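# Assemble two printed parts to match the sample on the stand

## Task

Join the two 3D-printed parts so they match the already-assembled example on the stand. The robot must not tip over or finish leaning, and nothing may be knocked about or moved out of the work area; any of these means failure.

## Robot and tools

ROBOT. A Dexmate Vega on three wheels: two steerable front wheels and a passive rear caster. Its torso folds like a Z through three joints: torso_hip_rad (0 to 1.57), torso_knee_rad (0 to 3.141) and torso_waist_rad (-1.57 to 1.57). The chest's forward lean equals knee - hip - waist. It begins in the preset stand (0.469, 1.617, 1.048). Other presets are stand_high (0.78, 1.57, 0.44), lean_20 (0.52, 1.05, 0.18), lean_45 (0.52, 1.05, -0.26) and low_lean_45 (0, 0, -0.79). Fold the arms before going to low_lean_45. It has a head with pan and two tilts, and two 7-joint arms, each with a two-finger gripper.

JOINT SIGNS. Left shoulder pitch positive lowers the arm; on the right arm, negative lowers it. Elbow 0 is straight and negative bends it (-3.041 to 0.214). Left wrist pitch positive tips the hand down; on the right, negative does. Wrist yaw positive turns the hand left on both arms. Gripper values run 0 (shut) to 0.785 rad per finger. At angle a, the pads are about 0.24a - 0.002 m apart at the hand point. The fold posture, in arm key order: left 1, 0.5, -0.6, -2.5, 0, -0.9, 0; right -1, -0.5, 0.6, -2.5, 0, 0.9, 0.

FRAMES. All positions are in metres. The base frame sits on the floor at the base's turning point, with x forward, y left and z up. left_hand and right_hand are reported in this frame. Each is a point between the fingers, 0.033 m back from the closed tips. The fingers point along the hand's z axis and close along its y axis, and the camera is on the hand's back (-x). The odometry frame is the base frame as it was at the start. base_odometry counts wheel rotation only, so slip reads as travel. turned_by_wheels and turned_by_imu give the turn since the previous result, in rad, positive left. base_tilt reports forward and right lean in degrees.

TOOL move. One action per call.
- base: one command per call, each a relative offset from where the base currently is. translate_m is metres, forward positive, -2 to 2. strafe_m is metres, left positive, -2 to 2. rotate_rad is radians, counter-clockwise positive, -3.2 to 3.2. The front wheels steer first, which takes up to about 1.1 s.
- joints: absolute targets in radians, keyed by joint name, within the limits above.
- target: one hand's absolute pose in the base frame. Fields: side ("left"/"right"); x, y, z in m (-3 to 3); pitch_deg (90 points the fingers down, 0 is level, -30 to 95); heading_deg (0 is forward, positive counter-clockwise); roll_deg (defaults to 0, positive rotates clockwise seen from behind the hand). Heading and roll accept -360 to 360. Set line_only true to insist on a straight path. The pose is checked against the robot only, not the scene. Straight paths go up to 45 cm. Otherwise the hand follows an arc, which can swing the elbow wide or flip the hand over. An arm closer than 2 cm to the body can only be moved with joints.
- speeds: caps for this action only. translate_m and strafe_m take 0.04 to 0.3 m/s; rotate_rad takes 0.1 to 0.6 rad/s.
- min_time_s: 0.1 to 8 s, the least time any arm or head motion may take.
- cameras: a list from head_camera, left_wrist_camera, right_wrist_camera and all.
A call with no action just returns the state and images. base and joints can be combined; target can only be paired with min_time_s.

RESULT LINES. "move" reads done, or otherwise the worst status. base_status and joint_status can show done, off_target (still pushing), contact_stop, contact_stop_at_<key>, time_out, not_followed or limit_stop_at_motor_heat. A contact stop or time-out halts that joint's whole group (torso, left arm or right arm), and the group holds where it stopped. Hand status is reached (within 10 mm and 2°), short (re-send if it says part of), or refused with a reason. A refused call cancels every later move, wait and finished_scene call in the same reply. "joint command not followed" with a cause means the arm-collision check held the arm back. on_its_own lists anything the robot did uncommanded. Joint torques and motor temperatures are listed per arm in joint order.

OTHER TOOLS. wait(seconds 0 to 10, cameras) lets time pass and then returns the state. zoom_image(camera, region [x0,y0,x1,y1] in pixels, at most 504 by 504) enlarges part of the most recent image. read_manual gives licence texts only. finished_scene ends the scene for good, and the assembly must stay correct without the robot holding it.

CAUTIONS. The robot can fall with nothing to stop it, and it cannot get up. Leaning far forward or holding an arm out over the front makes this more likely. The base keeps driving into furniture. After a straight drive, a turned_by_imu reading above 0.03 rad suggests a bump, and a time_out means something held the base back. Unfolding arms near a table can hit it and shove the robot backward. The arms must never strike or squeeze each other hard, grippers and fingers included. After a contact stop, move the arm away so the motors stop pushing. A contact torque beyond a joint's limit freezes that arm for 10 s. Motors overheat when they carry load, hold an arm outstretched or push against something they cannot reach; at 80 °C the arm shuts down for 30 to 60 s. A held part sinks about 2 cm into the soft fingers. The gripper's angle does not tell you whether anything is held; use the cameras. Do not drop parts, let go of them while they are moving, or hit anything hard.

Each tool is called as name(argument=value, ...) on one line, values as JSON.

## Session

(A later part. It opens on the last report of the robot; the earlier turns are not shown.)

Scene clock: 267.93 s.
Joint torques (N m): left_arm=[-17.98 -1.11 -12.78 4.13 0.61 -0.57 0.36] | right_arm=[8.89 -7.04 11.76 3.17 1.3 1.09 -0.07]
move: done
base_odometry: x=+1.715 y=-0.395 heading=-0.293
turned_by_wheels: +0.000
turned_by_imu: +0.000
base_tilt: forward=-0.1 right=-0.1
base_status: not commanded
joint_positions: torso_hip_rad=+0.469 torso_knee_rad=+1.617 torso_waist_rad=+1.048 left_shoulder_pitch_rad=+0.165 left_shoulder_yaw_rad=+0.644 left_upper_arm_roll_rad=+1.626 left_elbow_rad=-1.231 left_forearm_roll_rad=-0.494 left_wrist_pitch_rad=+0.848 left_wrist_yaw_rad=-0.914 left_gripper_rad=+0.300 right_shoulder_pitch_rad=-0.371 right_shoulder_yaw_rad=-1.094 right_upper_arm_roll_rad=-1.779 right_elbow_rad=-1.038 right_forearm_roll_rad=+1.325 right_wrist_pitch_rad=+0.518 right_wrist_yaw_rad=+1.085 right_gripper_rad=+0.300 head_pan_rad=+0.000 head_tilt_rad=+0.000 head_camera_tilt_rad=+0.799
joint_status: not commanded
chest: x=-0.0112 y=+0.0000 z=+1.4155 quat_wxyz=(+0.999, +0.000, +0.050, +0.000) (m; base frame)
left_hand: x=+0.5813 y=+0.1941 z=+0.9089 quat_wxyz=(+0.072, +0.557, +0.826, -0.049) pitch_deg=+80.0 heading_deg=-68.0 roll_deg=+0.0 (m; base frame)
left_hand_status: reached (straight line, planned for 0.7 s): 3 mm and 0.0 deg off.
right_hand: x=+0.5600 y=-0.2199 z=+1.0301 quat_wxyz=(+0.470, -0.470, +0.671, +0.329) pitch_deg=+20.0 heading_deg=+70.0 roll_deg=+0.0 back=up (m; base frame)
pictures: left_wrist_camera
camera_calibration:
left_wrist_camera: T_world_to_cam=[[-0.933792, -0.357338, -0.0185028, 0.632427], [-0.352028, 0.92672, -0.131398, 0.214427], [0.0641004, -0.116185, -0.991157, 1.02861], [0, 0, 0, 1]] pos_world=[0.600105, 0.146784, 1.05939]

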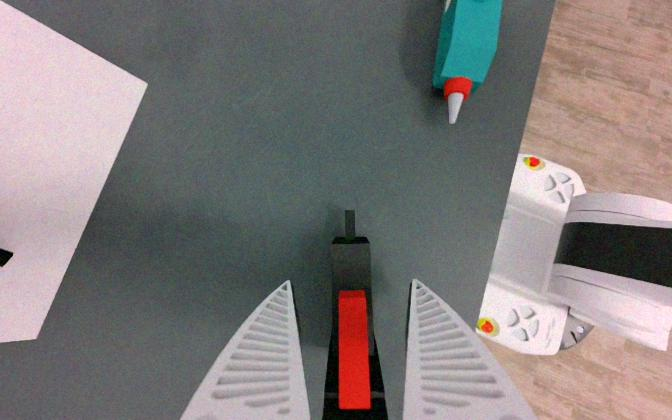

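move(joints={"left_gripper_rad":0.03}, min_time_s=1.2)

move(target={"side":"left","x":0.575,"y":0.19,"z":1.07,"pitch_deg":80,"heading_deg":-70,"line_only":true}, cameras=["all"])

Scene clock: 268.87 s.
Joint torques (N m): left_arm=[-17.81 -2.1 -12.41 1.11 0.5 -1.7 0.43] | right_arm=[9.1 -5.74 11.81 3.72 1.53 1.14 0.14]
move: done
base_odometry: x=+1.715 y=-0.395 heading=-0.293
turned_by_wheels: +0.000
turned_by_imu: +0.000
base_tilt: forward=-0.1 right=-0.1
base_status: not commanded
joint_positions: torso_hip_rad=+0.469 torso_knee_rad=+1.617 torso_waist_rad=+1.048 left_shoulder_pitch_rad=+0.170 left_shoulder_yaw_rad=+0.642 left_upper_arm_roll_rad=+1.625 left_elbow_rad=-1.227 left_forearm_roll_rad=-0.494 left_wrist_pitch_rad=+0.844 left_wrist_yaw_rad=-0.911 left_gripper_rad=+0.030 right_shoulder_pitch_rad=-0.371 right_shoulder_yaw_rad=-1.094 right_upper_arm_roll_rad=-1.779 right_elbow_rad=-1.038 right_forearm_roll_rad=+1.325 right_wrist_pitch_rad=+0.518 right_wrist_yaw_rad=+1.085 right_gripper_rad=+0.300 head_pan_rad=+0.000 head_tilt_rad=+0.000 head_camera_tilt_rad=+0.799
joint_status: all done
chest: x=-0.0112 y=+0.0000 z=+1.4155 quat_wxyz=(+0.999, +0.000, +0.050, +0.000) (m; base frame)
left_hand: x=+0.5810 y=+0.1940 z=+0.9065 quat_wxyz=(+0.072, +0.557, +0.826, -0.049) pitch_deg=+80.0 heading_deg=-68.0 roll_deg=+0.0 (m; base frame)
right_hand: x=+0.5600 y=-0.2199 z=+1.0301 quat_wxyz=(+0.470, -0.470, +0.671, +0.329) pitch_deg=+20.0 heading_deg=+70.0 roll_deg=+0.0 back=up (m; base frame)
pictures: none

Scene clock: 271.70 s.
Joint torques (N m): left_arm=[-25.47 0.44 -7.03 0.05 0.76 -0.75 -0.42] | right_arm=[9.18 -5.01 10.53 3.89 0.71 1.14 0.45]
move: done
base_odometry: x=+1.715 y=-0.395 heading=-0.293
turned_by_wheels: +0.000
turned_by_imu: +0.000
base_tilt: forward=-0.1 right=-0.1
base_status: not commanded
joint_positions: torso_hip_rad=+0.469 torso_knee_rad=+1.617 torso_waist_rad=+1.048 left_shoulder_pitch_rad=-0.132 left_shoulder_yaw_rad=+0.753 left_upper_arm_roll_rad=+1.659 left_elbow_rad=-1.485 left_forearm_roll_rad=-0.488 left_wrist_pitch_rad=+1.026 left_wrist_yaw_rad=-1.140 left_gripper_rad=+0.030 right_shoulder_pitch_rad=-0.371 right_shoulder_yaw_rad=-1.094 right_upper_arm_roll_rad=-1.779 right_elbow_rad=-1.038 right_forearm_roll_rad=+1.325 right_wrist_pitch_rad=+0.518 right_wrist_yaw_rad=+1.085 right_gripper_rad=+0.300 head_pan_rad=+0.000 head_tilt_rad=+0.000 head_camera_tilt_rad=+0.799
joint_status: not commanded
chest: x=-0.0112 y=+0.0000 z=+1.4155 quat_wxyz=(+0.999, +0.000, +0.050, +0.000) (m; base frame)
left_hand: x=+0.5754 y=+0.1900 z=+1.0673 quat_wxyz=(+0.071, +0.571, +0.816, -0.050) pitch_deg=+80.0 heading_deg=-70.0 roll_deg=+0.0 (m; base frame)
left_hand_status: reached (straight line, planned for 1.4 s): 3 mm and 0.0 deg off.
right_hand: x=+0.5600 y=-0.2199 z=+1.0301 quat_wxyz=(+0.470, -0.470, +0.671, +0.329) pitch_deg=+20.0 heading_deg=+70.0 roll_deg=+0.0 back=up (m; base frame)
pictures: head_camera, left_wrist_camera, right_wrist_camera
camera_calibration:
head_camera: T_world_to_cam=[[0.0377311, -0.998734, 0.0332588, -0.0210175], [-0.787372, -0.0502072, -0.61443, 0.900979], [0.615322, -0.0030039, -0.78827, 1.17691], [0, 0, 0, 1]] pos_world=[-0.0139792, 0.02778, 1.48201]
left_wrist_camera: T_world_to_cam=[[-0.945535, -0.324995, -0.0185127, 0.629016], [-0.319907, 0.93824, -0.131777, 0.216781], [0.0601961, -0.118677, -0.991107, 1.18814], [0, 0, 0, 1]] pos_world=[0.592585, 0.14204, 1.21779]
right_wrist_camera: T_world_to_cam=[[0.939017, -0.338265, -0.061839, -0.52828], [-0.183475, -0.340756, -0.922075, 1.045], [0.290834, 0.87719, -0.382039, 0.564518], [0, 0, 0, 1]] pos_world=[0.523615, -0.317798, 1.14657]

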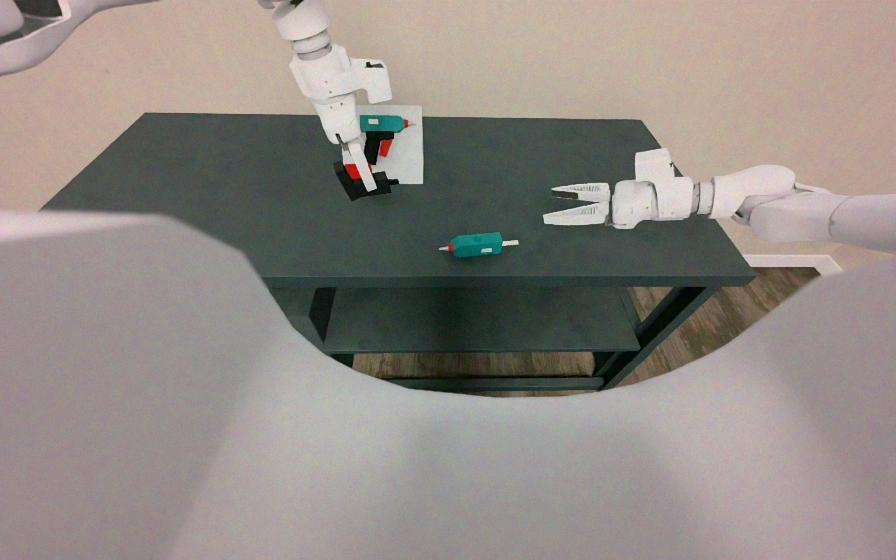

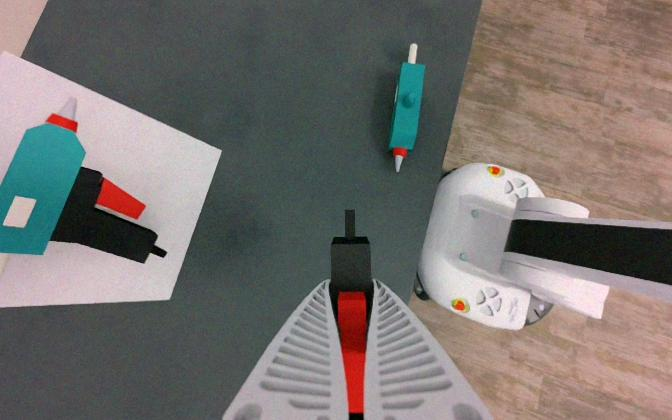

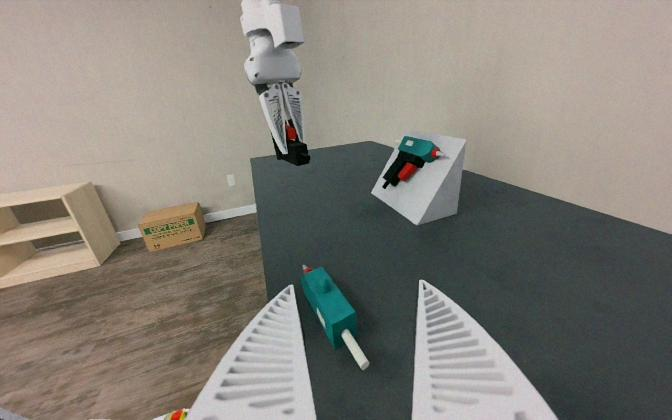

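move(target={"side":"left","x":0.565,"y":0.05,"z":1.09,"pitch_deg":40,"heading_deg":-76,"line_only":true}, cameras=["all"])

move(target={"side":"left","x":0.565,"y":-0.04,"z":1.06,"pitch_deg":3,"heading_deg":-78,"line_only":true}, cameras=["all"])

Scene clock: 275.73 s.
Joint torques (N m): left_arm=[-16.27 3.02 -14.48 -2.09 -0.01 -1.99 0.35] | right_arm=[10.4 -5.55 10.94 3.35 1.2 1.74 0.02]
move: done
base_odometry: x=+1.715 y=-0.395 heading=-0.293
turned_by_wheels: +0.000
turned_by_imu: +0.000
base_tilt: forward=-0.1 right=-0.1
base_status: not commanded
joint_positions: torso_hip_rad=+0.469 torso_knee_rad=+1.617 torso_waist_rad=+1.048 left_shoulder_pitch_rad=+0.296 left_shoulder_yaw_rad=+1.016 left_upper_arm_roll_rad=+1.293 left_elbow_rad=-1.676 left_forearm_roll_rad=-0.875 left_wrist_pitch_rad=+0.487 left_wrist_yaw_rad=-0.805 left_gripper_rad=+0.030 right_shoulder_pitch_rad=-0.371 right_shoulder_yaw_rad=-1.094 right_upper_arm_roll_rad=-1.779 right_elbow_rad=-1.038 right_forearm_roll_rad=+1.325 right_wrist_pitch_rad=+0.518 right_wrist_yaw_rad=+1.085 right_gripper_rad=+0.300 head_pan_rad=+0.000 head_tilt_rad=+0.000 head_camera_tilt_rad=+0.799
joint_status: not commanded
chest: x=-0.0112 y=+0.0000 z=+1.4155 quat_wxyz=(+0.999, +0.000, +0.050, +0.000) (m; base frame)
left_hand: x=+0.5649 y=+0.0508 z=+1.0894 quat_wxyz=(+0.331, +0.559, +0.715, -0.259) pitch_deg=+40.3 heading_deg=-76.0 roll_deg=+0.0 back=up (m; base frame)
left_hand_status: reached (straight line, planned for 2.2 s): 1 mm and 0.3 deg off.
right_hand: x=+0.5600 y=-0.2199 z=+1.0301 quat_wxyz=(+0.470, -0.470, +0.671, +0.329) pitch_deg=+20.0 heading_deg=+70.0 roll_deg=+0.0 back=up (m; base frame)
pictures: head_camera, left_wrist_camera, right_wrist_camera
camera_calibration:
head_camera: T_world_to_cam=[[0.0377311, -0.998734, 0.0332588, -0.0210175], [-0.787372, -0.0502072, -0.61443, 0.900979], [0.615322, -0.0030039, -0.78827, 1.17691], [0, 0, 0, 1]] pos_world=[-0.0139792, 0.02778, 1.48201]
left_wrist_camera: T_world_to_cam=[[-0.970604, -0.239325, -0.0255333, 0.591688], [-0.144339, 0.663686, -0.733953, 0.917573], [0.192599, -0.708692, -0.67872, 0.809004], [0, 0, 0, 1]] pos_world=[0.550923, 0.10596, 1.23765]
right_wrist_camera: T_world_to_cam=[[0.939017, -0.338265, -0.061839, -0.52828], [-0.183475, -0.340756, -0.922075, 1.045], [0.290834, 0.87719, -0.382039, 0.564518], [0, 0, 0, 1]] pos_world=[0.523615, -0.317798, 1.14657]

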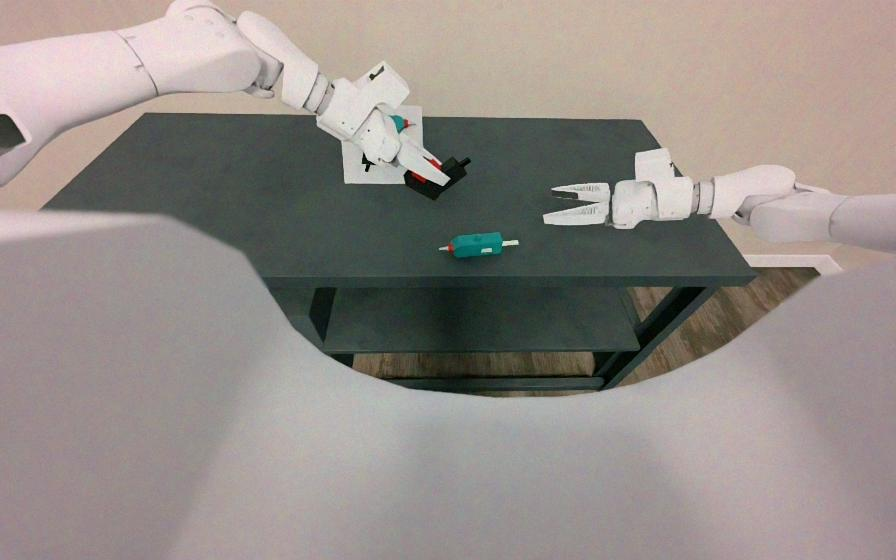

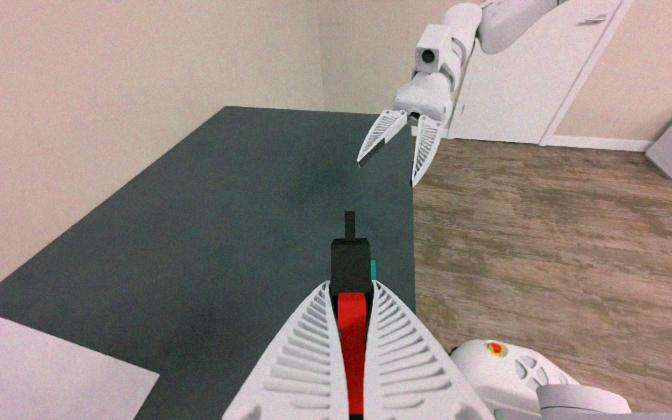

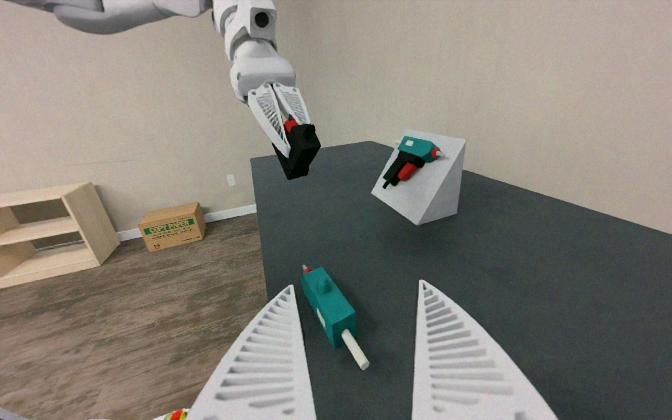

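Scene clock: 280.63 s.
Joint torques (N m): left_arm=[-14.94 0.28 -11.75 0.55 -0.82 -1.84 -0.43] | right_arm=[8.16 -3.03 10.64 2.42 1.17 1.09 0.24]
move: done
base_odometry: x=+1.715 y=-0.395 heading=-0.293
turned_by_wheels: +0.000
turned_by_imu: +0.000
base_tilt: forward=-0.1 right=-0.1
base_status: not commanded
joint_positions: torso_hip_rad=+0.469 torso_knee_rad=+1.617 torso_waist_rad=+1.048 left_shoulder_pitch_rad=+0.712 left_shoulder_yaw_rad=+0.635 left_upper_arm_roll_rad=+1.213 left_elbow_rad=-1.023 left_forearm_roll_rad=-1.040 left_wrist_pitch_rad=-0.428 left_wrist_yaw_rad=-0.957 left_gripper_rad=+0.030 right_shoulder_pitch_rad=-0.371 right_shoulder_yaw_rad=-1.094 right_upper_arm_roll_rad=-1.779 right_elbow_rad=-1.038 right_forearm_roll_rad=+1.325 right_wrist_pitch_rad=+0.518 right_wrist_yaw_rad=+1.085 right_gripper_rad=+0.300 head_pan_rad=+0.000 head_tilt_rad=+0.000 head_camera_tilt_rad=+0.799
joint_status: not commanded
chest: x=-0.0112 y=+0.0000 z=+1.4155 quat_wxyz=(+0.999, +0.000, +0.050, +0.000) (m; base frame)
left_hand: x=+0.5651 y=-0.0397 z=+1.0602 quat_wxyz=(+0.534, +0.457, +0.565, -0.433) pitch_deg=+3.2 heading_deg=-78.0 roll_deg=+0.0 back=up (m; base frame)
left_hand_status: reached (straight line, planned for 3.4 s): 0 mm and 0.2 deg off.
right_hand: x=+0.5600 y=-0.2199 z=+1.0301 quat_wxyz=(+0.470, -0.470, +0.671, +0.329) pitch_deg=+20.0 heading_deg=+70.0 roll_deg=+0.0 back=up (m; base frame)
pictures: head_camera, left_wrist_camera, right_wrist_camera
camera_calibration:
head_camera: T_world_to_cam=[[0.0377311, -0.998734, 0.0332588, -0.0210175], [-0.787372, -0.0502072, -0.61443, 0.900979], [0.615322, -0.0030039, -0.78827, 1.17691], [0, 0, 0, 1]] pos_world=[-0.0139792, 0.02778, 1.48201]
left_wrist_camera: T_world_to_cam=[[-0.974995, -0.22115, -0.0218305, 0.568858], [-0.000368027, 0.0998428, -0.995003, 1.12937], [0.222225, -0.970116, -0.0974277, 0.0816287], [0, 0, 0, 1]] pos_world=[0.536909, 0.092233, 1.14409]
right_wrist_camera: T_world_to_cam=[[0.939017, -0.338265, -0.061839, -0.52828], [-0.183475, -0.340756, -0.922075, 1.045], [0.290834, 0.87719, -0.382039, 0.564518], [0, 0, 0, 1]] pos_world=[0.523615, -0.317798, 1.14657]

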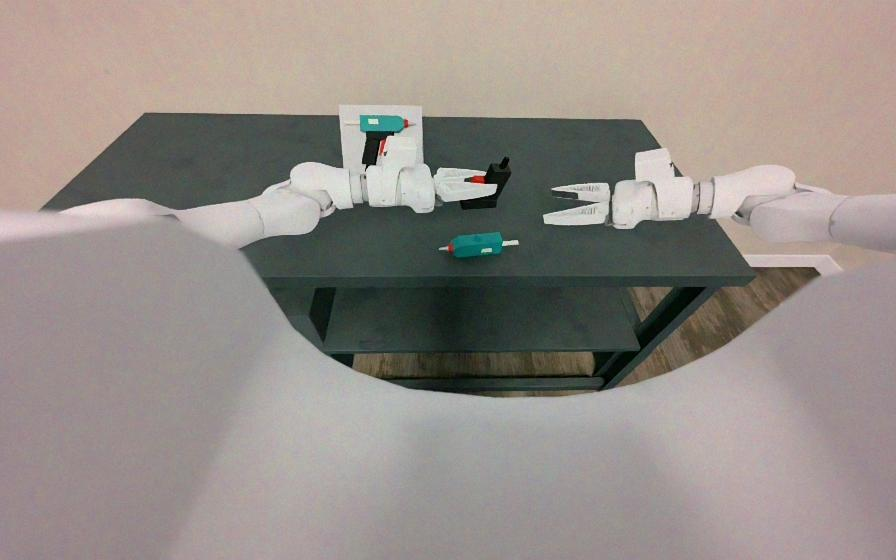

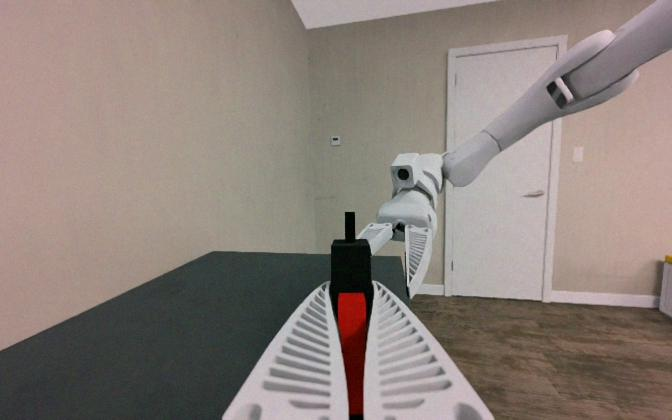

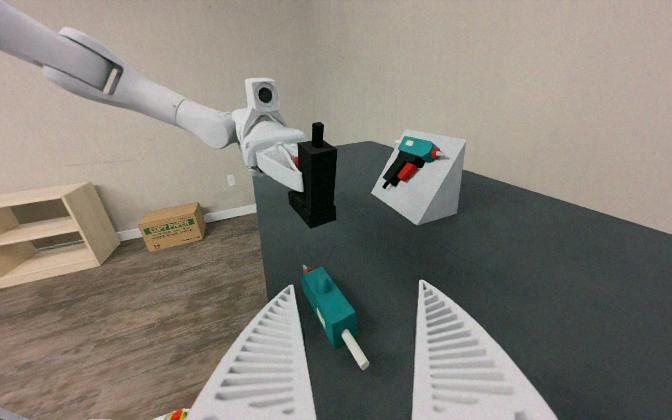

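zoom_image(camera="head_camera", region=[410, 140, 540, 270])

zoom_image(camera="right_wrist_camera", region=[220, 110, 420, 380])

Scaled by 3.877 from the camera's 896x560 image, which has a finer 960x600 frame.

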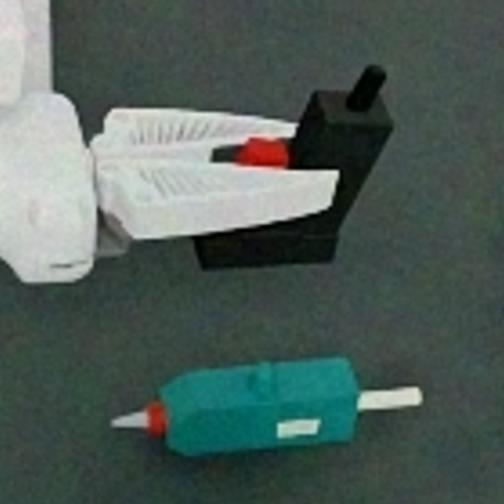

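Scaled by 1.867 from the camera's 672x420 image, which has a finer 960x600 frame.

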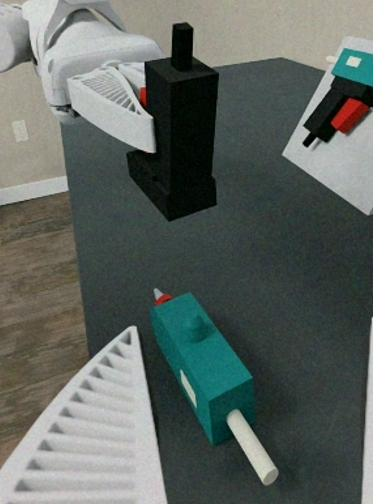

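move(target={"side":"left","x":0.564,"y":-0.056,"z":0.985,"pitch_deg":1,"heading_deg":-78,"line_only":true}, cameras=["all"])

zoom_image(camera="head_camera", region=[420, 150, 540, 270])

zoom_image(camera="right_wrist_camera", region=[220, 170, 400, 380])

Scene clock: 281.70 s.
Joint torques (N m): left_arm=[-14.86 0.88 -11.54 -0.42 -1.17 -1.45 -0.24] | right_arm=[9.69 -4.8 9.65 3.19 1.25 1.07 0.19]
move: refused
base_odometry: x=+1.715 y=-0.395 heading=-0.293
turned_by_wheels: +0.000
turned_by_imu: +0.000
base_tilt: forward=-0.1 right=-0.1
base_status: not commanded
joint_positions: torso_hip_rad=+0.469 torso_knee_rad=+1.617 torso_waist_rad=+1.048 left_shoulder_pitch_rad=+0.714 left_shoulder_yaw_rad=+0.632 left_upper_arm_roll_rad=+1.213 left_elbow_rad=-1.018 left_forearm_roll_rad=-1.041 left_wrist_pitch_rad=-0.431 left_wrist_yaw_rad=-0.959 left_gripper_rad=+0.030 right_shoulder_pitch_rad=-0.371 right_shoulder_yaw_rad=-1.094 right_upper_arm_roll_rad=-1.779 right_elbow_rad=-1.038 right_forearm_roll_rad=+1.325 right_wrist_pitch_rad=+0.518 right_wrist_yaw_rad=+1.085 right_gripper_rad=+0.300 head_pan_rad=+0.000 head_tilt_rad=+0.000 head_camera_tilt_rad=+0.799
joint_status: not commanded
chest: x=-0.0112 y=+0.0000 z=+1.4155 quat_wxyz=(+0.999, +0.000, +0.050, +0.000) (m; base frame)
left_hand: x=+0.5650 y=-0.0400 z=+1.0600 quat_wxyz=(+0.535, +0.457, +0.564, -0.433) pitch_deg=+3.0 heading_deg=-78.0 roll_deg=+0.0 back=up (m; base frame)
left_hand_status: refused: no posture of the arm gets there (left_wrist_yaw_rad at its limit): the closest leaves the hand 1.2 cm and 2 deg from the pose. Nothing moved.
right_hand: x=+0.5600 y=-0.2199 z=+1.0301 quat_wxyz=(+0.470, -0.470, +0.671, +0.329) pitch_deg=+20.0 heading_deg=+70.0 roll_deg=+0.0 back=up (m; base frame)
pictures: head_camera, left_wrist_camera, right_wrist_camera
camera_calibration:
head_camera: T_world_to_cam=[[0.0377311, -0.998734, 0.0332588, -0.0210175], [-0.787372, -0.0502072, -0.61443, 0.900979], [0.615322, -0.0030039, -0.78827, 1.17691], [0, 0, 0, 1]] pos_world=[-0.0139792, 0.02778, 1.48201]
left_wrist_camera: T_world_to_cam=[[-0.97495, -0.221321, -0.0221157, 0.568848], [0.000427406, 0.0975666, -0.995229, 1.12882], [0.222422, -0.970308, -0.095028, 0.0787071], [0, 0, 0, 1]] pos_world=[0.536609, 0.0921328, 1.14349]
right_wrist_camera: T_world_to_cam=[[0.939017, -0.338265, -0.061839, -0.52828], [-0.183475, -0.340756, -0.922075, 1.045], [0.290834, 0.87719, -0.382039, 0.564518], [0, 0, 0, 1]] pos_world=[0.523615, -0.317798, 1.14657]

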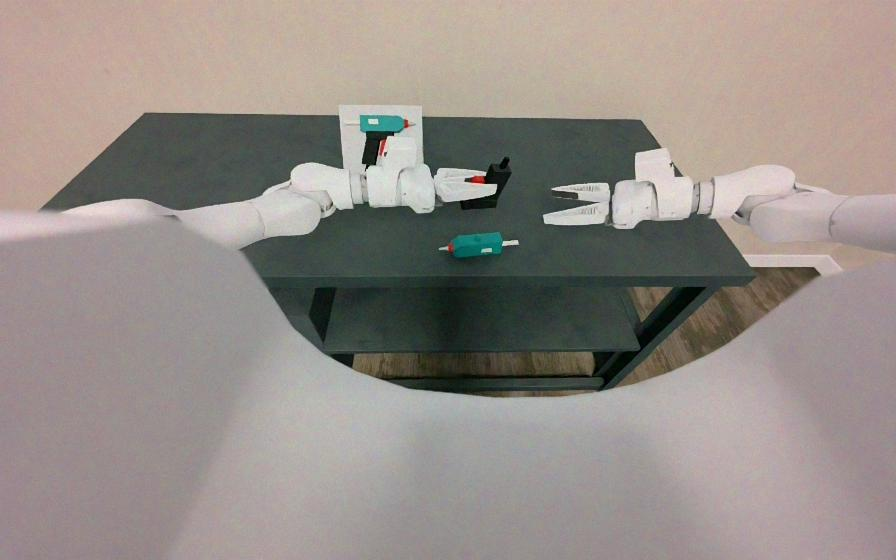

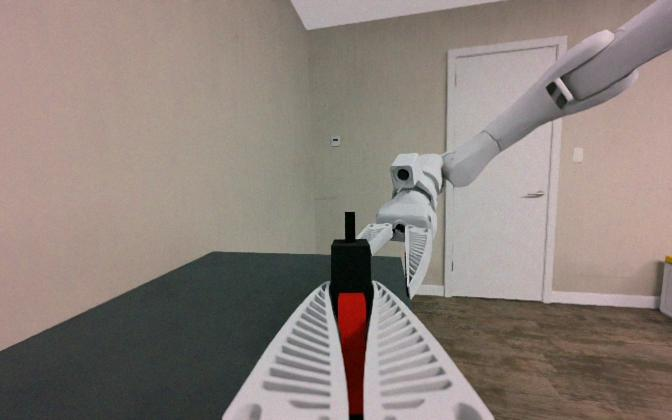

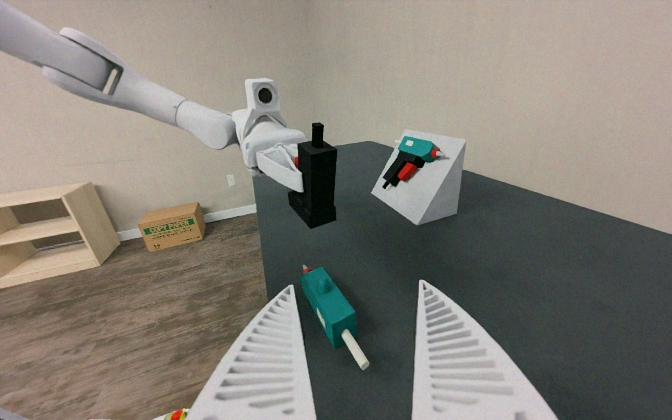

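Scaled by 4.200 from the camera's 896x560 image, which has a finer 960x600 frame.

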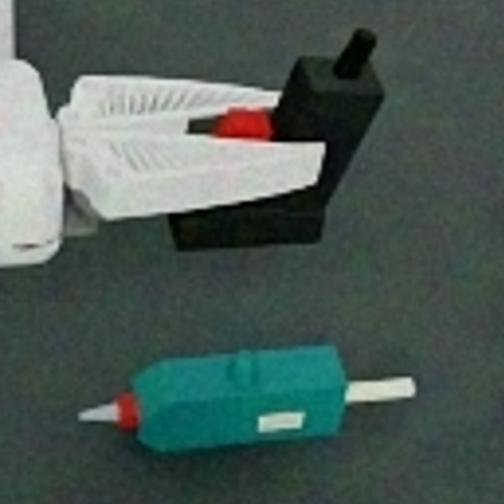

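Scaled by 2.400 from the camera's 672x420 image, which has a finer 960x600 frame.

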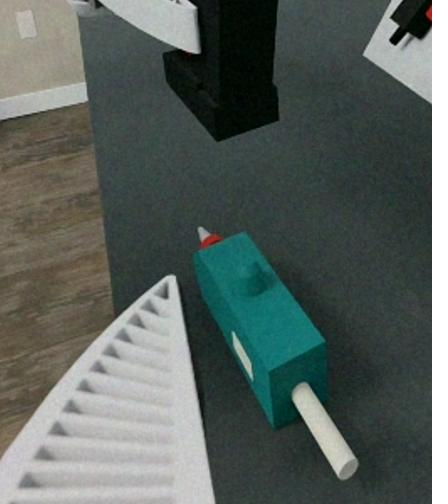

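move(target={"side":"left","x":0.565,"y":-0.04,"z":1.12,"pitch_deg":2,"heading_deg":-78,"line_only":true})

move(target={"side":"right","x":0.55,"y":-0.24,"z":1.12,"pitch_deg":20,"heading_deg":75})

move(joints={"torso_hip_rad":0.25,"torso_knee_rad":1.28,"torso_waist_rad":0.93}, cameras=["all"])

Scene clock: 284.93 s.
Joint torques (N m): left_arm=[-23.23 1.99 -13.07 -2.71 -1.05 -2.64 0.02] | right_arm=[10.86 -4.77 12.06 4.4 1.39 1.43 0.13]
move: done
base_odometry: x=+1.715 y=-0.395 heading=-0.293
turned_by_wheels: +0.000
turned_by_imu: +0.000
base_tilt: forward=+0.0 right=-0.1
base_status: not commanded
joint_positions: torso_hip_rad=+0.469 torso_knee_rad=+1.617 torso_waist_rad=+1.048 left_shoulder_pitch_rad=+0.678 left_shoulder_yaw_rad=+0.766 left_upper_arm_roll_rad=+1.191 left_elbow_rad=-1.269 left_forearm_roll_rad=-1.073 left_wrist_pitch_rad=-0.313 left_wrist_yaw_rad=-0.876 left_gripper_rad=+0.030 right_shoulder_pitch_rad=-0.371 right_shoulder_yaw_rad=-1.094 right_upper_arm_roll_rad=-1.779 right_elbow_rad=-1.038 right_forearm_roll_rad=+1.325 right_wrist_pitch_rad=+0.518 right_wrist_yaw_rad=+1.085 right_gripper_rad=+0.300 head_pan_rad=+0.000 head_tilt_rad=+0.000 head_camera_tilt_rad=+0.799
joint_status: not commanded
chest: x=-0.0112 y=+0.0000 z=+1.4155 quat_wxyz=(+0.999, +0.000, +0.050, +0.000) (m; base frame)
left_hand: x=+0.5650 y=-0.0400 z=+1.1185 quat_wxyz=(+0.540, +0.453, +0.559, -0.437) pitch_deg=+2.0 heading_deg=-78.0 roll_deg=+0.0 back=up (m; base frame)
left_hand_status: reached (straight line, planned for 1.1 s): 1 mm and 0.0 deg off.
right_hand: x=+0.5600 y=-0.2199 z=+1.0301 quat_wxyz=(+0.470, -0.470, +0.671, +0.329) pitch_deg=+20.0 heading_deg=+70.0 roll_deg=+0.0 back=up (m; base frame)
pictures: none

Scene clock: 287.17 s.
Joint torques (N m): left_arm=[-21.22 2.87 -13.08 -3.28 -1.24 -1.6 0.23] | right_arm=[19.25 -0.26 11.64 -2.22 0.73 -0.47 0.44]
move: done
base_odometry: x=+1.715 y=-0.395 heading=-0.293
turned_by_wheels: +0.000
turned_by_imu: +0.000
base_tilt: forward=+0.0 right=-0.1
base_status: not commanded
joint_positions: torso_hip_rad=+0.469 torso_knee_rad=+1.617 torso_waist_rad=+1.048 left_shoulder_pitch_rad=+0.677 left_shoulder_yaw_rad=+0.769 left_upper_arm_roll_rad=+1.191 left_elbow_rad=-1.274 left_forearm_roll_rad=-1.073 left_wrist_pitch_rad=-0.311 left_wrist_yaw_rad=-0.874 left_gripper_rad=+0.030 right_shoulder_pitch_rad=-0.200 right_shoulder_yaw_rad=-1.214 right_upper_arm_roll_rad=-1.756 right_elbow_rad=-1.144 right_forearm_roll_rad=+1.303 right_wrist_pitch_rad=+0.377 right_wrist_yaw_rad=+1.238 right_gripper_rad=+0.300 head_pan_rad=+0.000 head_tilt_rad=+0.000 head_camera_tilt_rad=+0.799
joint_status: not commanded
chest: x=-0.0112 y=+0.0000 z=+1.4155 quat_wxyz=(+0.999, +0.000, +0.050, +0.000) (m; base frame)
left_hand: x=+0.5648 y=-0.0400 z=+1.1197 quat_wxyz=(+0.540, +0.453, +0.559, -0.437) pitch_deg=+2.0 heading_deg=-78.0 roll_deg=+0.0 back=up (m; base frame)
right_hand: x=+0.5505 y=-0.2395 z=+1.1171 quat_wxyz=(+0.455, -0.498, +0.651, +0.349) pitch_deg=+20.0 heading_deg=+74.9 roll_deg=+0.0 back=up (m; base frame)
right_hand_status: reached (straight line, planned for 0.9 s): 3 mm and 0.2 deg off.
pictures: none

Scene clock: 289.70 s.
Joint torques (N m): left_arm=[-21.4 4.81 -13.74 -3.27 -0.87 -1.55 0.33] | right_arm=[19.45 -3.67 11.72 -0.16 0.24 0.68 0.47]
move: done
base_odometry: x=+1.715 y=-0.395 heading=-0.293
turned_by_wheels: +0.000
turned_by_imu: +0.000
base_tilt: forward=+0.0 right=-0.1
base_status: not commanded
joint_positions: torso_hip_rad=+0.250 torso_knee_rad=+1.280 torso_waist_rad=+0.930 left_shoulder_pitch_rad=+0.677 left_shoulder_yaw_rad=+0.769 left_upper_arm_roll_rad=+1.191 left_elbow_rad=-1.275 left_forearm_roll_rad=-1.073 left_wrist_pitch_rad=-0.311 left_wrist_yaw_rad=-0.874 left_gripper_rad=+0.030 right_shoulder_pitch_rad=-0.195 right_shoulder_yaw_rad=-1.218 right_upper_arm_roll_rad=-1.755 right_elbow_rad=-1.147 right_forearm_roll_rad=+1.302 right_wrist_pitch_rad=+0.373 right_wrist_yaw_rad=+1.243 right_gripper_rad=+0.300 head_pan_rad=+0.000 head_tilt_rad=+0.000 head_camera_tilt_rad=+0.799
joint_status: all done
chest: x=-0.0119 y=+0.0000 z=+1.3288 quat_wxyz=(+0.999, +0.000, +0.050, +0.000) (m; base frame)
left_hand: x=+0.5641 y=-0.0400 z=+1.0331 quat_wxyz=(+0.540, +0.453, +0.559, -0.437) pitch_deg=+2.0 heading_deg=-78.0 roll_deg=+0.0 back=up (m; base frame)
right_hand: x=+0.5492 y=-0.2400 z=+1.0331 quat_wxyz=(+0.455, -0.499, +0.650, +0.349) pitch_deg=+20.0 heading_deg=+75.0 roll_deg=+0.0 back=up (m; base frame)
pictures: head_camera, left_wrist_camera, right_wrist_camera
camera_calibration:
head_camera: T_world_to_cam=[[0.0377272, -0.998734, 0.0332601, -0.0181024], [-0.787334, -0.0502051, -0.614479, 0.847085], [0.615371, -0.00300427, -0.788232, 1.10893], [0, 0, 0, 1]] pos_world=[-0.0147789, 0.02778, 1.39521]
left_wrist_camera: T_world_to_cam=[[-0.974873, -0.221694, -0.021768, 0.567043], [0.00401163, 0.0802317, -0.996768, 1.10094], [0.222724, -0.97181, -0.0773264, 0.0577819], [0, 0, 0, 1]] pos_world=[0.53551, 0.0935327, 1.11419]
right_wrist_camera: T_world_to_cam=[[0.964827, -0.255473, -0.0619801, -0.518997], [-0.153348, -0.355445, -0.922032, 1.01885], [0.213524, 0.899107, -0.382119, 0.634162], [0, 0, 0, 1]] pos_world=[0.521572, -0.340624, 1.14957]

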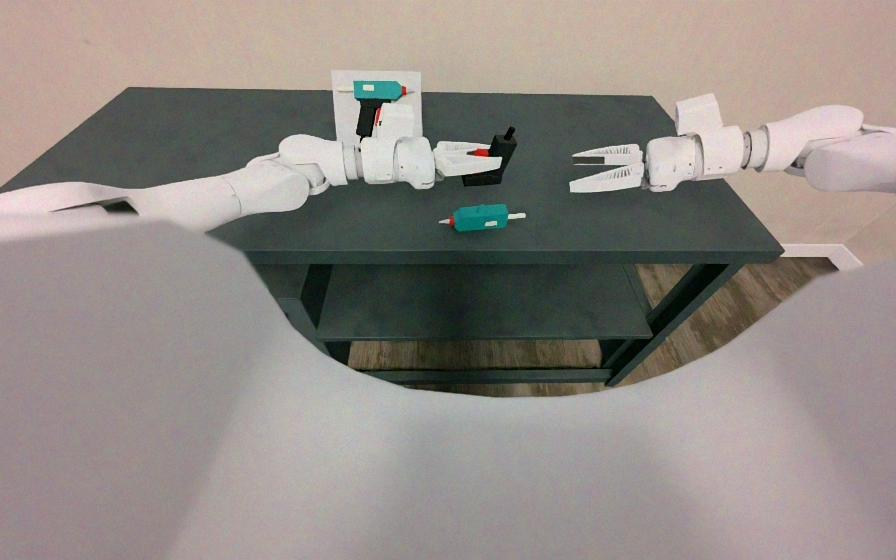

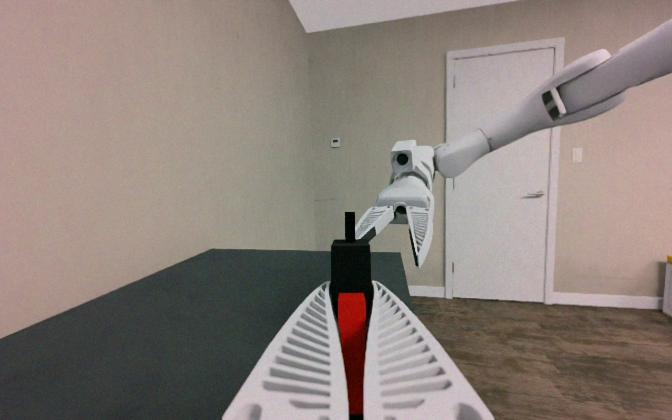

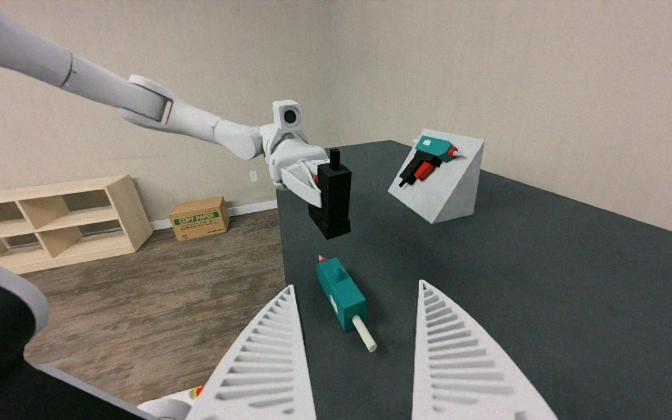

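move(target={"side":"left","x":0.564,"y":-0.054,"z":0.99,"pitch_deg":1,"heading_deg":-78,"line_only":true})

move(target={"side":"right","x":0.55,"y":-0.255,"z":0.985,"pitch_deg":12,"heading_deg":82}, cameras=["all"])

zoom_image(camera="head_camera", region=[420, 120, 540, 240])

zoom_image(camera="right_wrist_camera", region=[240, 110, 440, 380])

Scene clock: 292.37 s.
Joint torques (N m): left_arm=[-15.08 2.18 -4.07 -0.59 -0.44 -2.6 -0.54] | right_arm=[19.25 -2.18 11.12 0.24 1.16 0.36 0.36]
move: done
base_odometry: x=+1.715 y=-0.395 heading=-0.293
turned_by_wheels: +0.000
turned_by_imu: +0.000
base_tilt: forward=-0.1 right=-0.1
base_status: not commanded
joint_positions: torso_hip_rad=+0.250 torso_knee_rad=+1.280 torso_waist_rad=+0.930 left_shoulder_pitch_rad=+0.714 left_shoulder_yaw_rad=+0.630 left_upper_arm_roll_rad=+1.206 left_elbow_rad=-1.062 left_forearm_roll_rad=-1.051 left_wrist_pitch_rad=-0.425 left_wrist_yaw_rad=-0.931 left_gripper_rad=+0.030 right_shoulder_pitch_rad=-0.195 right_shoulder_yaw_rad=-1.218 right_upper_arm_roll_rad=-1.755 right_elbow_rad=-1.147 right_forearm_roll_rad=+1.302 right_wrist_pitch_rad=+0.373 right_wrist_yaw_rad=+1.243 right_gripper_rad=+0.300 head_pan_rad=+0.000 head_tilt_rad=+0.000 head_camera_tilt_rad=+0.799
joint_status: not commanded
chest: x=-0.0119 y=+0.0000 z=+1.3288 quat_wxyz=(+0.999, +0.000, +0.050, +0.000) (m; base frame)
left_hand: x=+0.5643 y=-0.0536 z=+0.9912 quat_wxyz=(+0.545, +0.449, +0.554, -0.441) pitch_deg=+1.0 heading_deg=-78.0 roll_deg=+0.0 back=up (m; base frame)
left_hand_status: reached (straight line, planned for 1.0 s): 1 mm and 0.0 deg off.
right_hand: x=+0.5492 y=-0.2400 z=+1.0332 quat_wxyz=(+0.455, -0.499, +0.650, +0.349) pitch_deg=+20.0 heading_deg=+75.0 roll_deg=+0.0 back=up (m; base frame)
pictures: none

Scene clock: 292.67 s.
Joint torques (N m): left_arm=[-15.6 -0.31 -2.95 -0.55 -0.4 -1.4 -0.04] | right_arm=[18.3 -3.27 13 -0.04 0.65 1.1 0.37]
move: refused
base_odometry: x=+1.715 y=-0.395 heading=-0.293
turned_by_wheels: +0.000
turned_by_imu: +0.000
base_tilt: forward=+0.0 right=-0.1
base_status: not commanded
joint_positions: torso_hip_rad=+0.250 torso_knee_rad=+1.280 torso_waist_rad=+0.930 left_shoulder_pitch_rad=+0.715 left_shoulder_yaw_rad=+0.629 left_upper_arm_roll_rad=+1.206 left_elbow_rad=-1.060 left_forearm_roll_rad=-1.051 left_wrist_pitch_rad=-0.426 left_wrist_yaw_rad=-0.932 left_gripper_rad=+0.030 right_shoulder_pitch_rad=-0.195 right_shoulder_yaw_rad=-1.218 right_upper_arm_roll_rad=-1.755 right_elbow_rad=-1.147 right_forearm_roll_rad=+1.302 right_wrist_pitch_rad=+0.373 right_wrist_yaw_rad=+1.243 right_gripper_rad=+0.300 head_pan_rad=+0.000 head_tilt_rad=+0.000 head_camera_tilt_rad=+0.799
joint_status: not commanded
chest: x=-0.0119 y=+0.0000 z=+1.3288 quat_wxyz=(+0.999, +0.000, +0.050, +0.000) (m; base frame)
left_hand: x=+0.5642 y=-0.0537 z=+0.9908 quat_wxyz=(+0.545, +0.449, +0.554, -0.441) pitch_deg=+1.0 heading_deg=-78.0 roll_deg=+0.0 back=up (m; base frame)
right_hand: x=+0.5492 y=-0.2400 z=+1.0332 quat_wxyz=(+0.455, -0.499, +0.650, +0.349) pitch_deg=+20.0 heading_deg=+75.0 roll_deg=+0.0 back=up (m; base frame)
right_hand_status: refused: no posture of the arm gets there (out of reach): the closest leaves the hand 11.9 cm and 27 deg from the pose. Nothing moved.
pictures: head_camera, left_wrist_camera, right_wrist_camera
camera_calibration:
head_camera: T_world_to_cam=[[0.0377272, -0.998734, 0.0332601, -0.0181024], [-0.787334, -0.0502051, -0.614479, 0.847085], [0.615371, -0.00300427, -0.788232, 1.10893], [0, 0, 0, 1]] pos_world=[-0.0147789, 0.02778, 1.39521]
left_wrist_camera: T_world_to_cam=[[-0.97469, -0.222495, -0.0217811, 0.563008], [0.00790225, 0.063079, -0.997977, 1.05788], [0.223419, -0.972891, -0.0597243, 0.0232247], [0, 0, 0, 1]] pos_world=[0.53521, 0.0811318, 1.06939]
right_wrist_camera: T_world_to_cam=[[0.964827, -0.255473, -0.0619801, -0.518991], [-0.153348, -0.355445, -0.922032, 1.01894], [0.213524, 0.899107, -0.382119, 0.6342], [0, 0, 0, 1]] pos_world=[0.521572, -0.340624, 1.14967]

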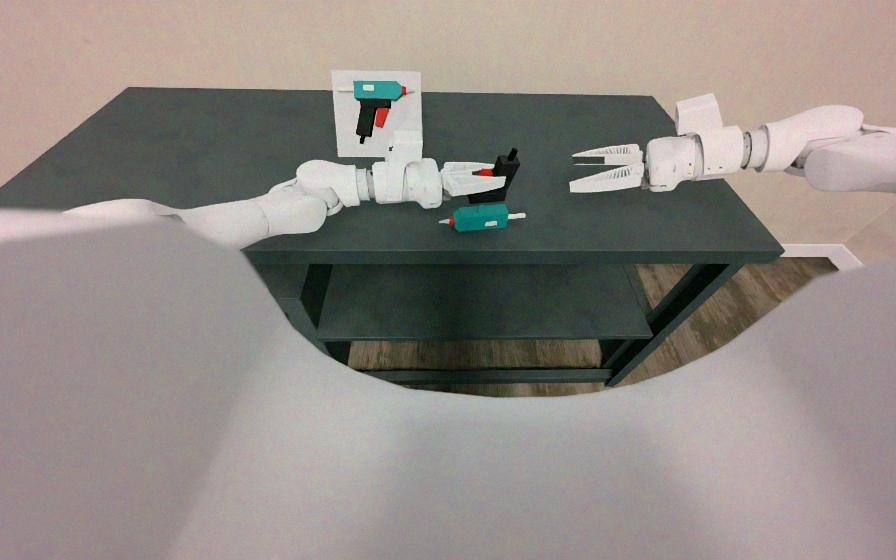

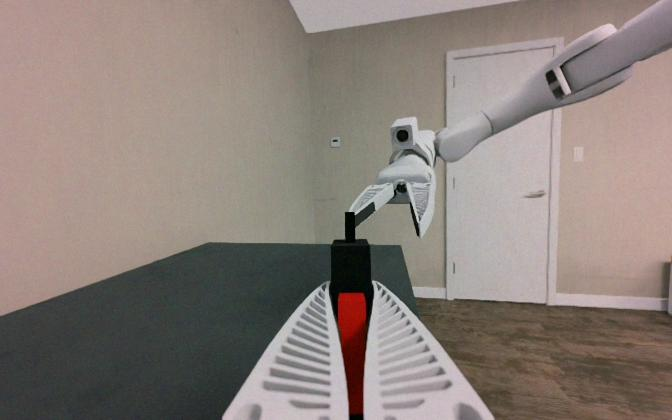

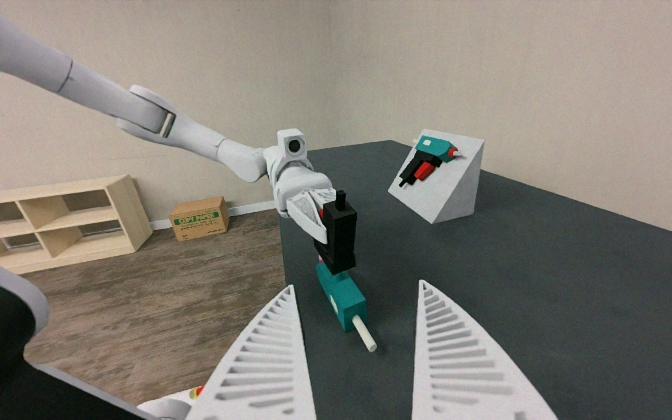

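Scaled by 4.200 from the camera's 896x560 image, which has a finer 960x600 frame.

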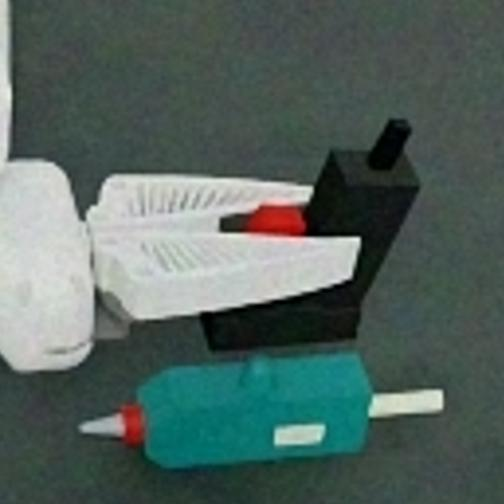

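Scaled by 1.867 from the camera's 672x420 image, which has a finer 960x600 frame.

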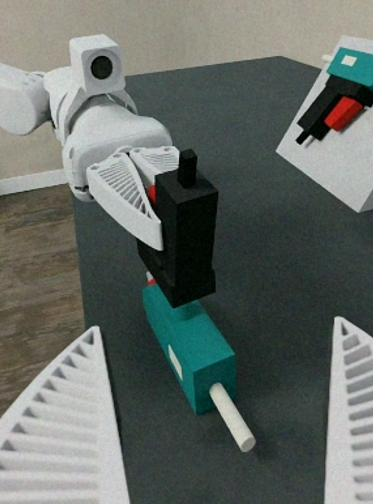

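move(target={"side":"left","x":0.567,"y":-0.057,"z":0.972,"pitch_deg":1,"heading_deg":-78,"line_only":true}, cameras=["head_camera","right_wrist_camera"])

zoom_image(camera="head_camera", region=[430, 130, 530, 240])

zoom_image(camera="right_wrist_camera", region=[280, 180, 420, 360])

Scene clock: 296.13 s.
Joint torques (N m): left_arm=[-16.01 0.76 -2.69 -0.03 -0.88 -2.54 -0.34] | right_arm=[18.94 -2.68 11.07 0.39 1.04 -0.18 0.11]
move: done
base_odometry: x=+1.715 y=-0.395 heading=-0.293
turned_by_wheels: +0.000
turned_by_imu: +0.000
base_tilt: forward=-0.1 right=-0.1
base_status: not commanded
joint_positions: torso_hip_rad=+0.250 torso_knee_rad=+1.280 torso_waist_rad=+0.930 left_shoulder_pitch_rad=+0.719 left_shoulder_yaw_rad=+0.553 left_upper_arm_roll_rad=+1.208 left_elbow_rad=-0.929 left_forearm_roll_rad=-1.050 left_wrist_pitch_rad=-0.474 left_wrist_yaw_rad=-0.981 left_gripper_rad=+0.030 right_shoulder_pitch_rad=-0.195 right_shoulder_yaw_rad=-1.218 right_upper_arm_roll_rad=-1.755 right_elbow_rad=-1.147 right_forearm_roll_rad=+1.302 right_wrist_pitch_rad=+0.373 right_wrist_yaw_rad=+1.243 right_gripper_rad=+0.300 head_pan_rad=+0.000 head_tilt_rad=+0.000 head_camera_tilt_rad=+0.799
joint_status: not commanded
chest: x=-0.0119 y=+0.0000 z=+1.3288 quat_wxyz=(+0.999, +0.000, +0.050, +0.000) (m; base frame)
left_hand: x=+0.5671 y=-0.0568 z=+0.9729 quat_wxyz=(+0.545, +0.449, +0.554, -0.441) pitch_deg=+1.0 heading_deg=-78.0 roll_deg=+0.0 back=up (m; base frame)
left_hand_status: reached (straight line, planned for 0.8 s): 1 mm and 0.0 deg off.
right_hand: x=+0.5492 y=-0.2400 z=+1.0332 quat_wxyz=(+0.455, -0.499, +0.650, +0.349) pitch_deg=+20.0 heading_deg=+75.0 roll_deg=+0.0 back=up (m; base frame)
pictures: head_camera, right_wrist_camera
camera_calibration:
head_camera: T_world_to_cam=[[0.0377272, -0.998734, 0.0332601, -0.0181024], [-0.787334, -0.0502051, -0.614479, 0.847085], [0.615371, -0.00300427, -0.788232, 1.10893], [0, 0, 0, 1]] pos_world=[-0.0147789, 0.02778, 1.39521]
right_wrist_camera: T_world_to_cam=[[0.964827, -0.255473, -0.0619801, -0.518991], [-0.153348, -0.355445, -0.922032, 1.01894], [0.213524, 0.899107, -0.382119, 0.6342], [0, 0, 0, 1]] pos_world=[0.521572, -0.340624, 1.14967]

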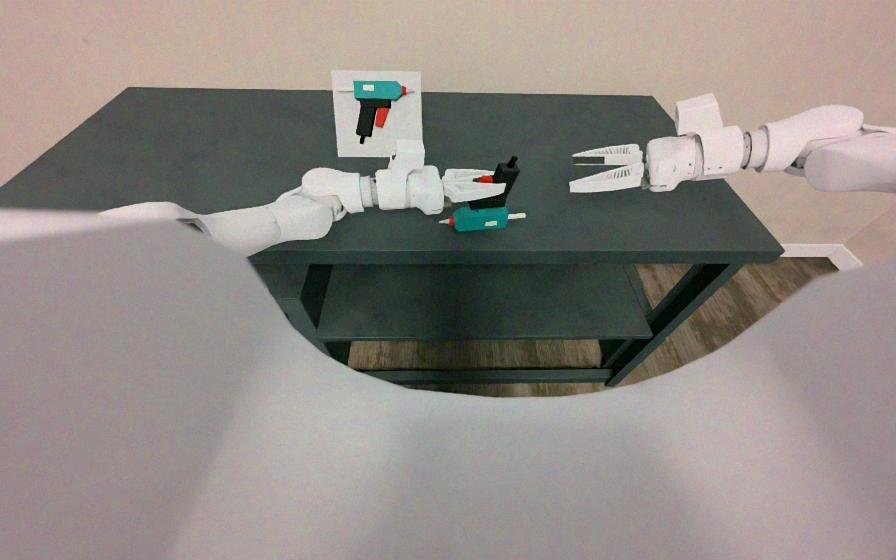

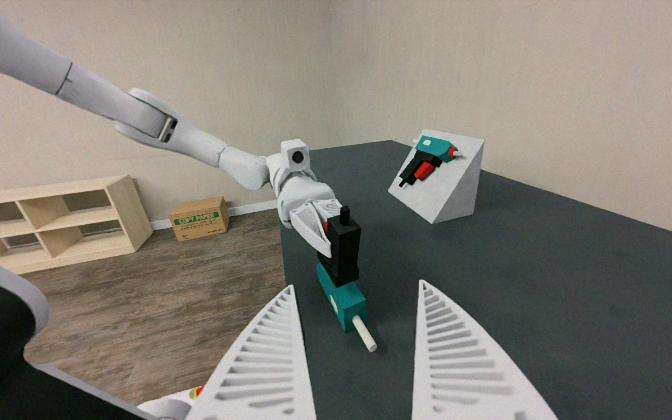

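Scaled by 4.582 from the camera's 896x560 image, which has a finer 960x600 frame.

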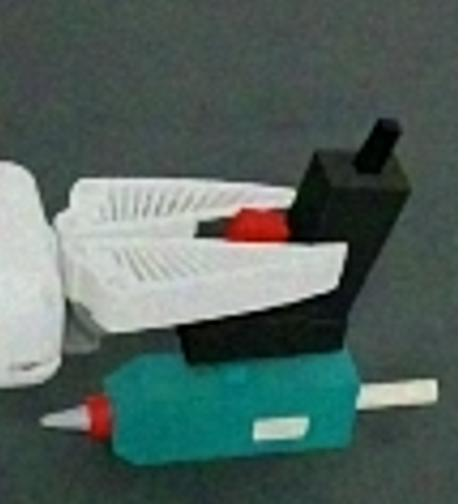

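Scaled by 2.800 from the camera's 672x420 image, which has a finer 960x600 frame.

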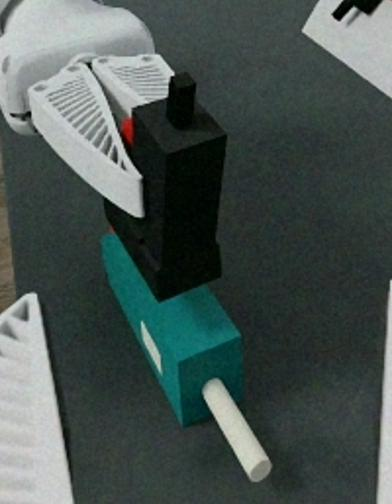

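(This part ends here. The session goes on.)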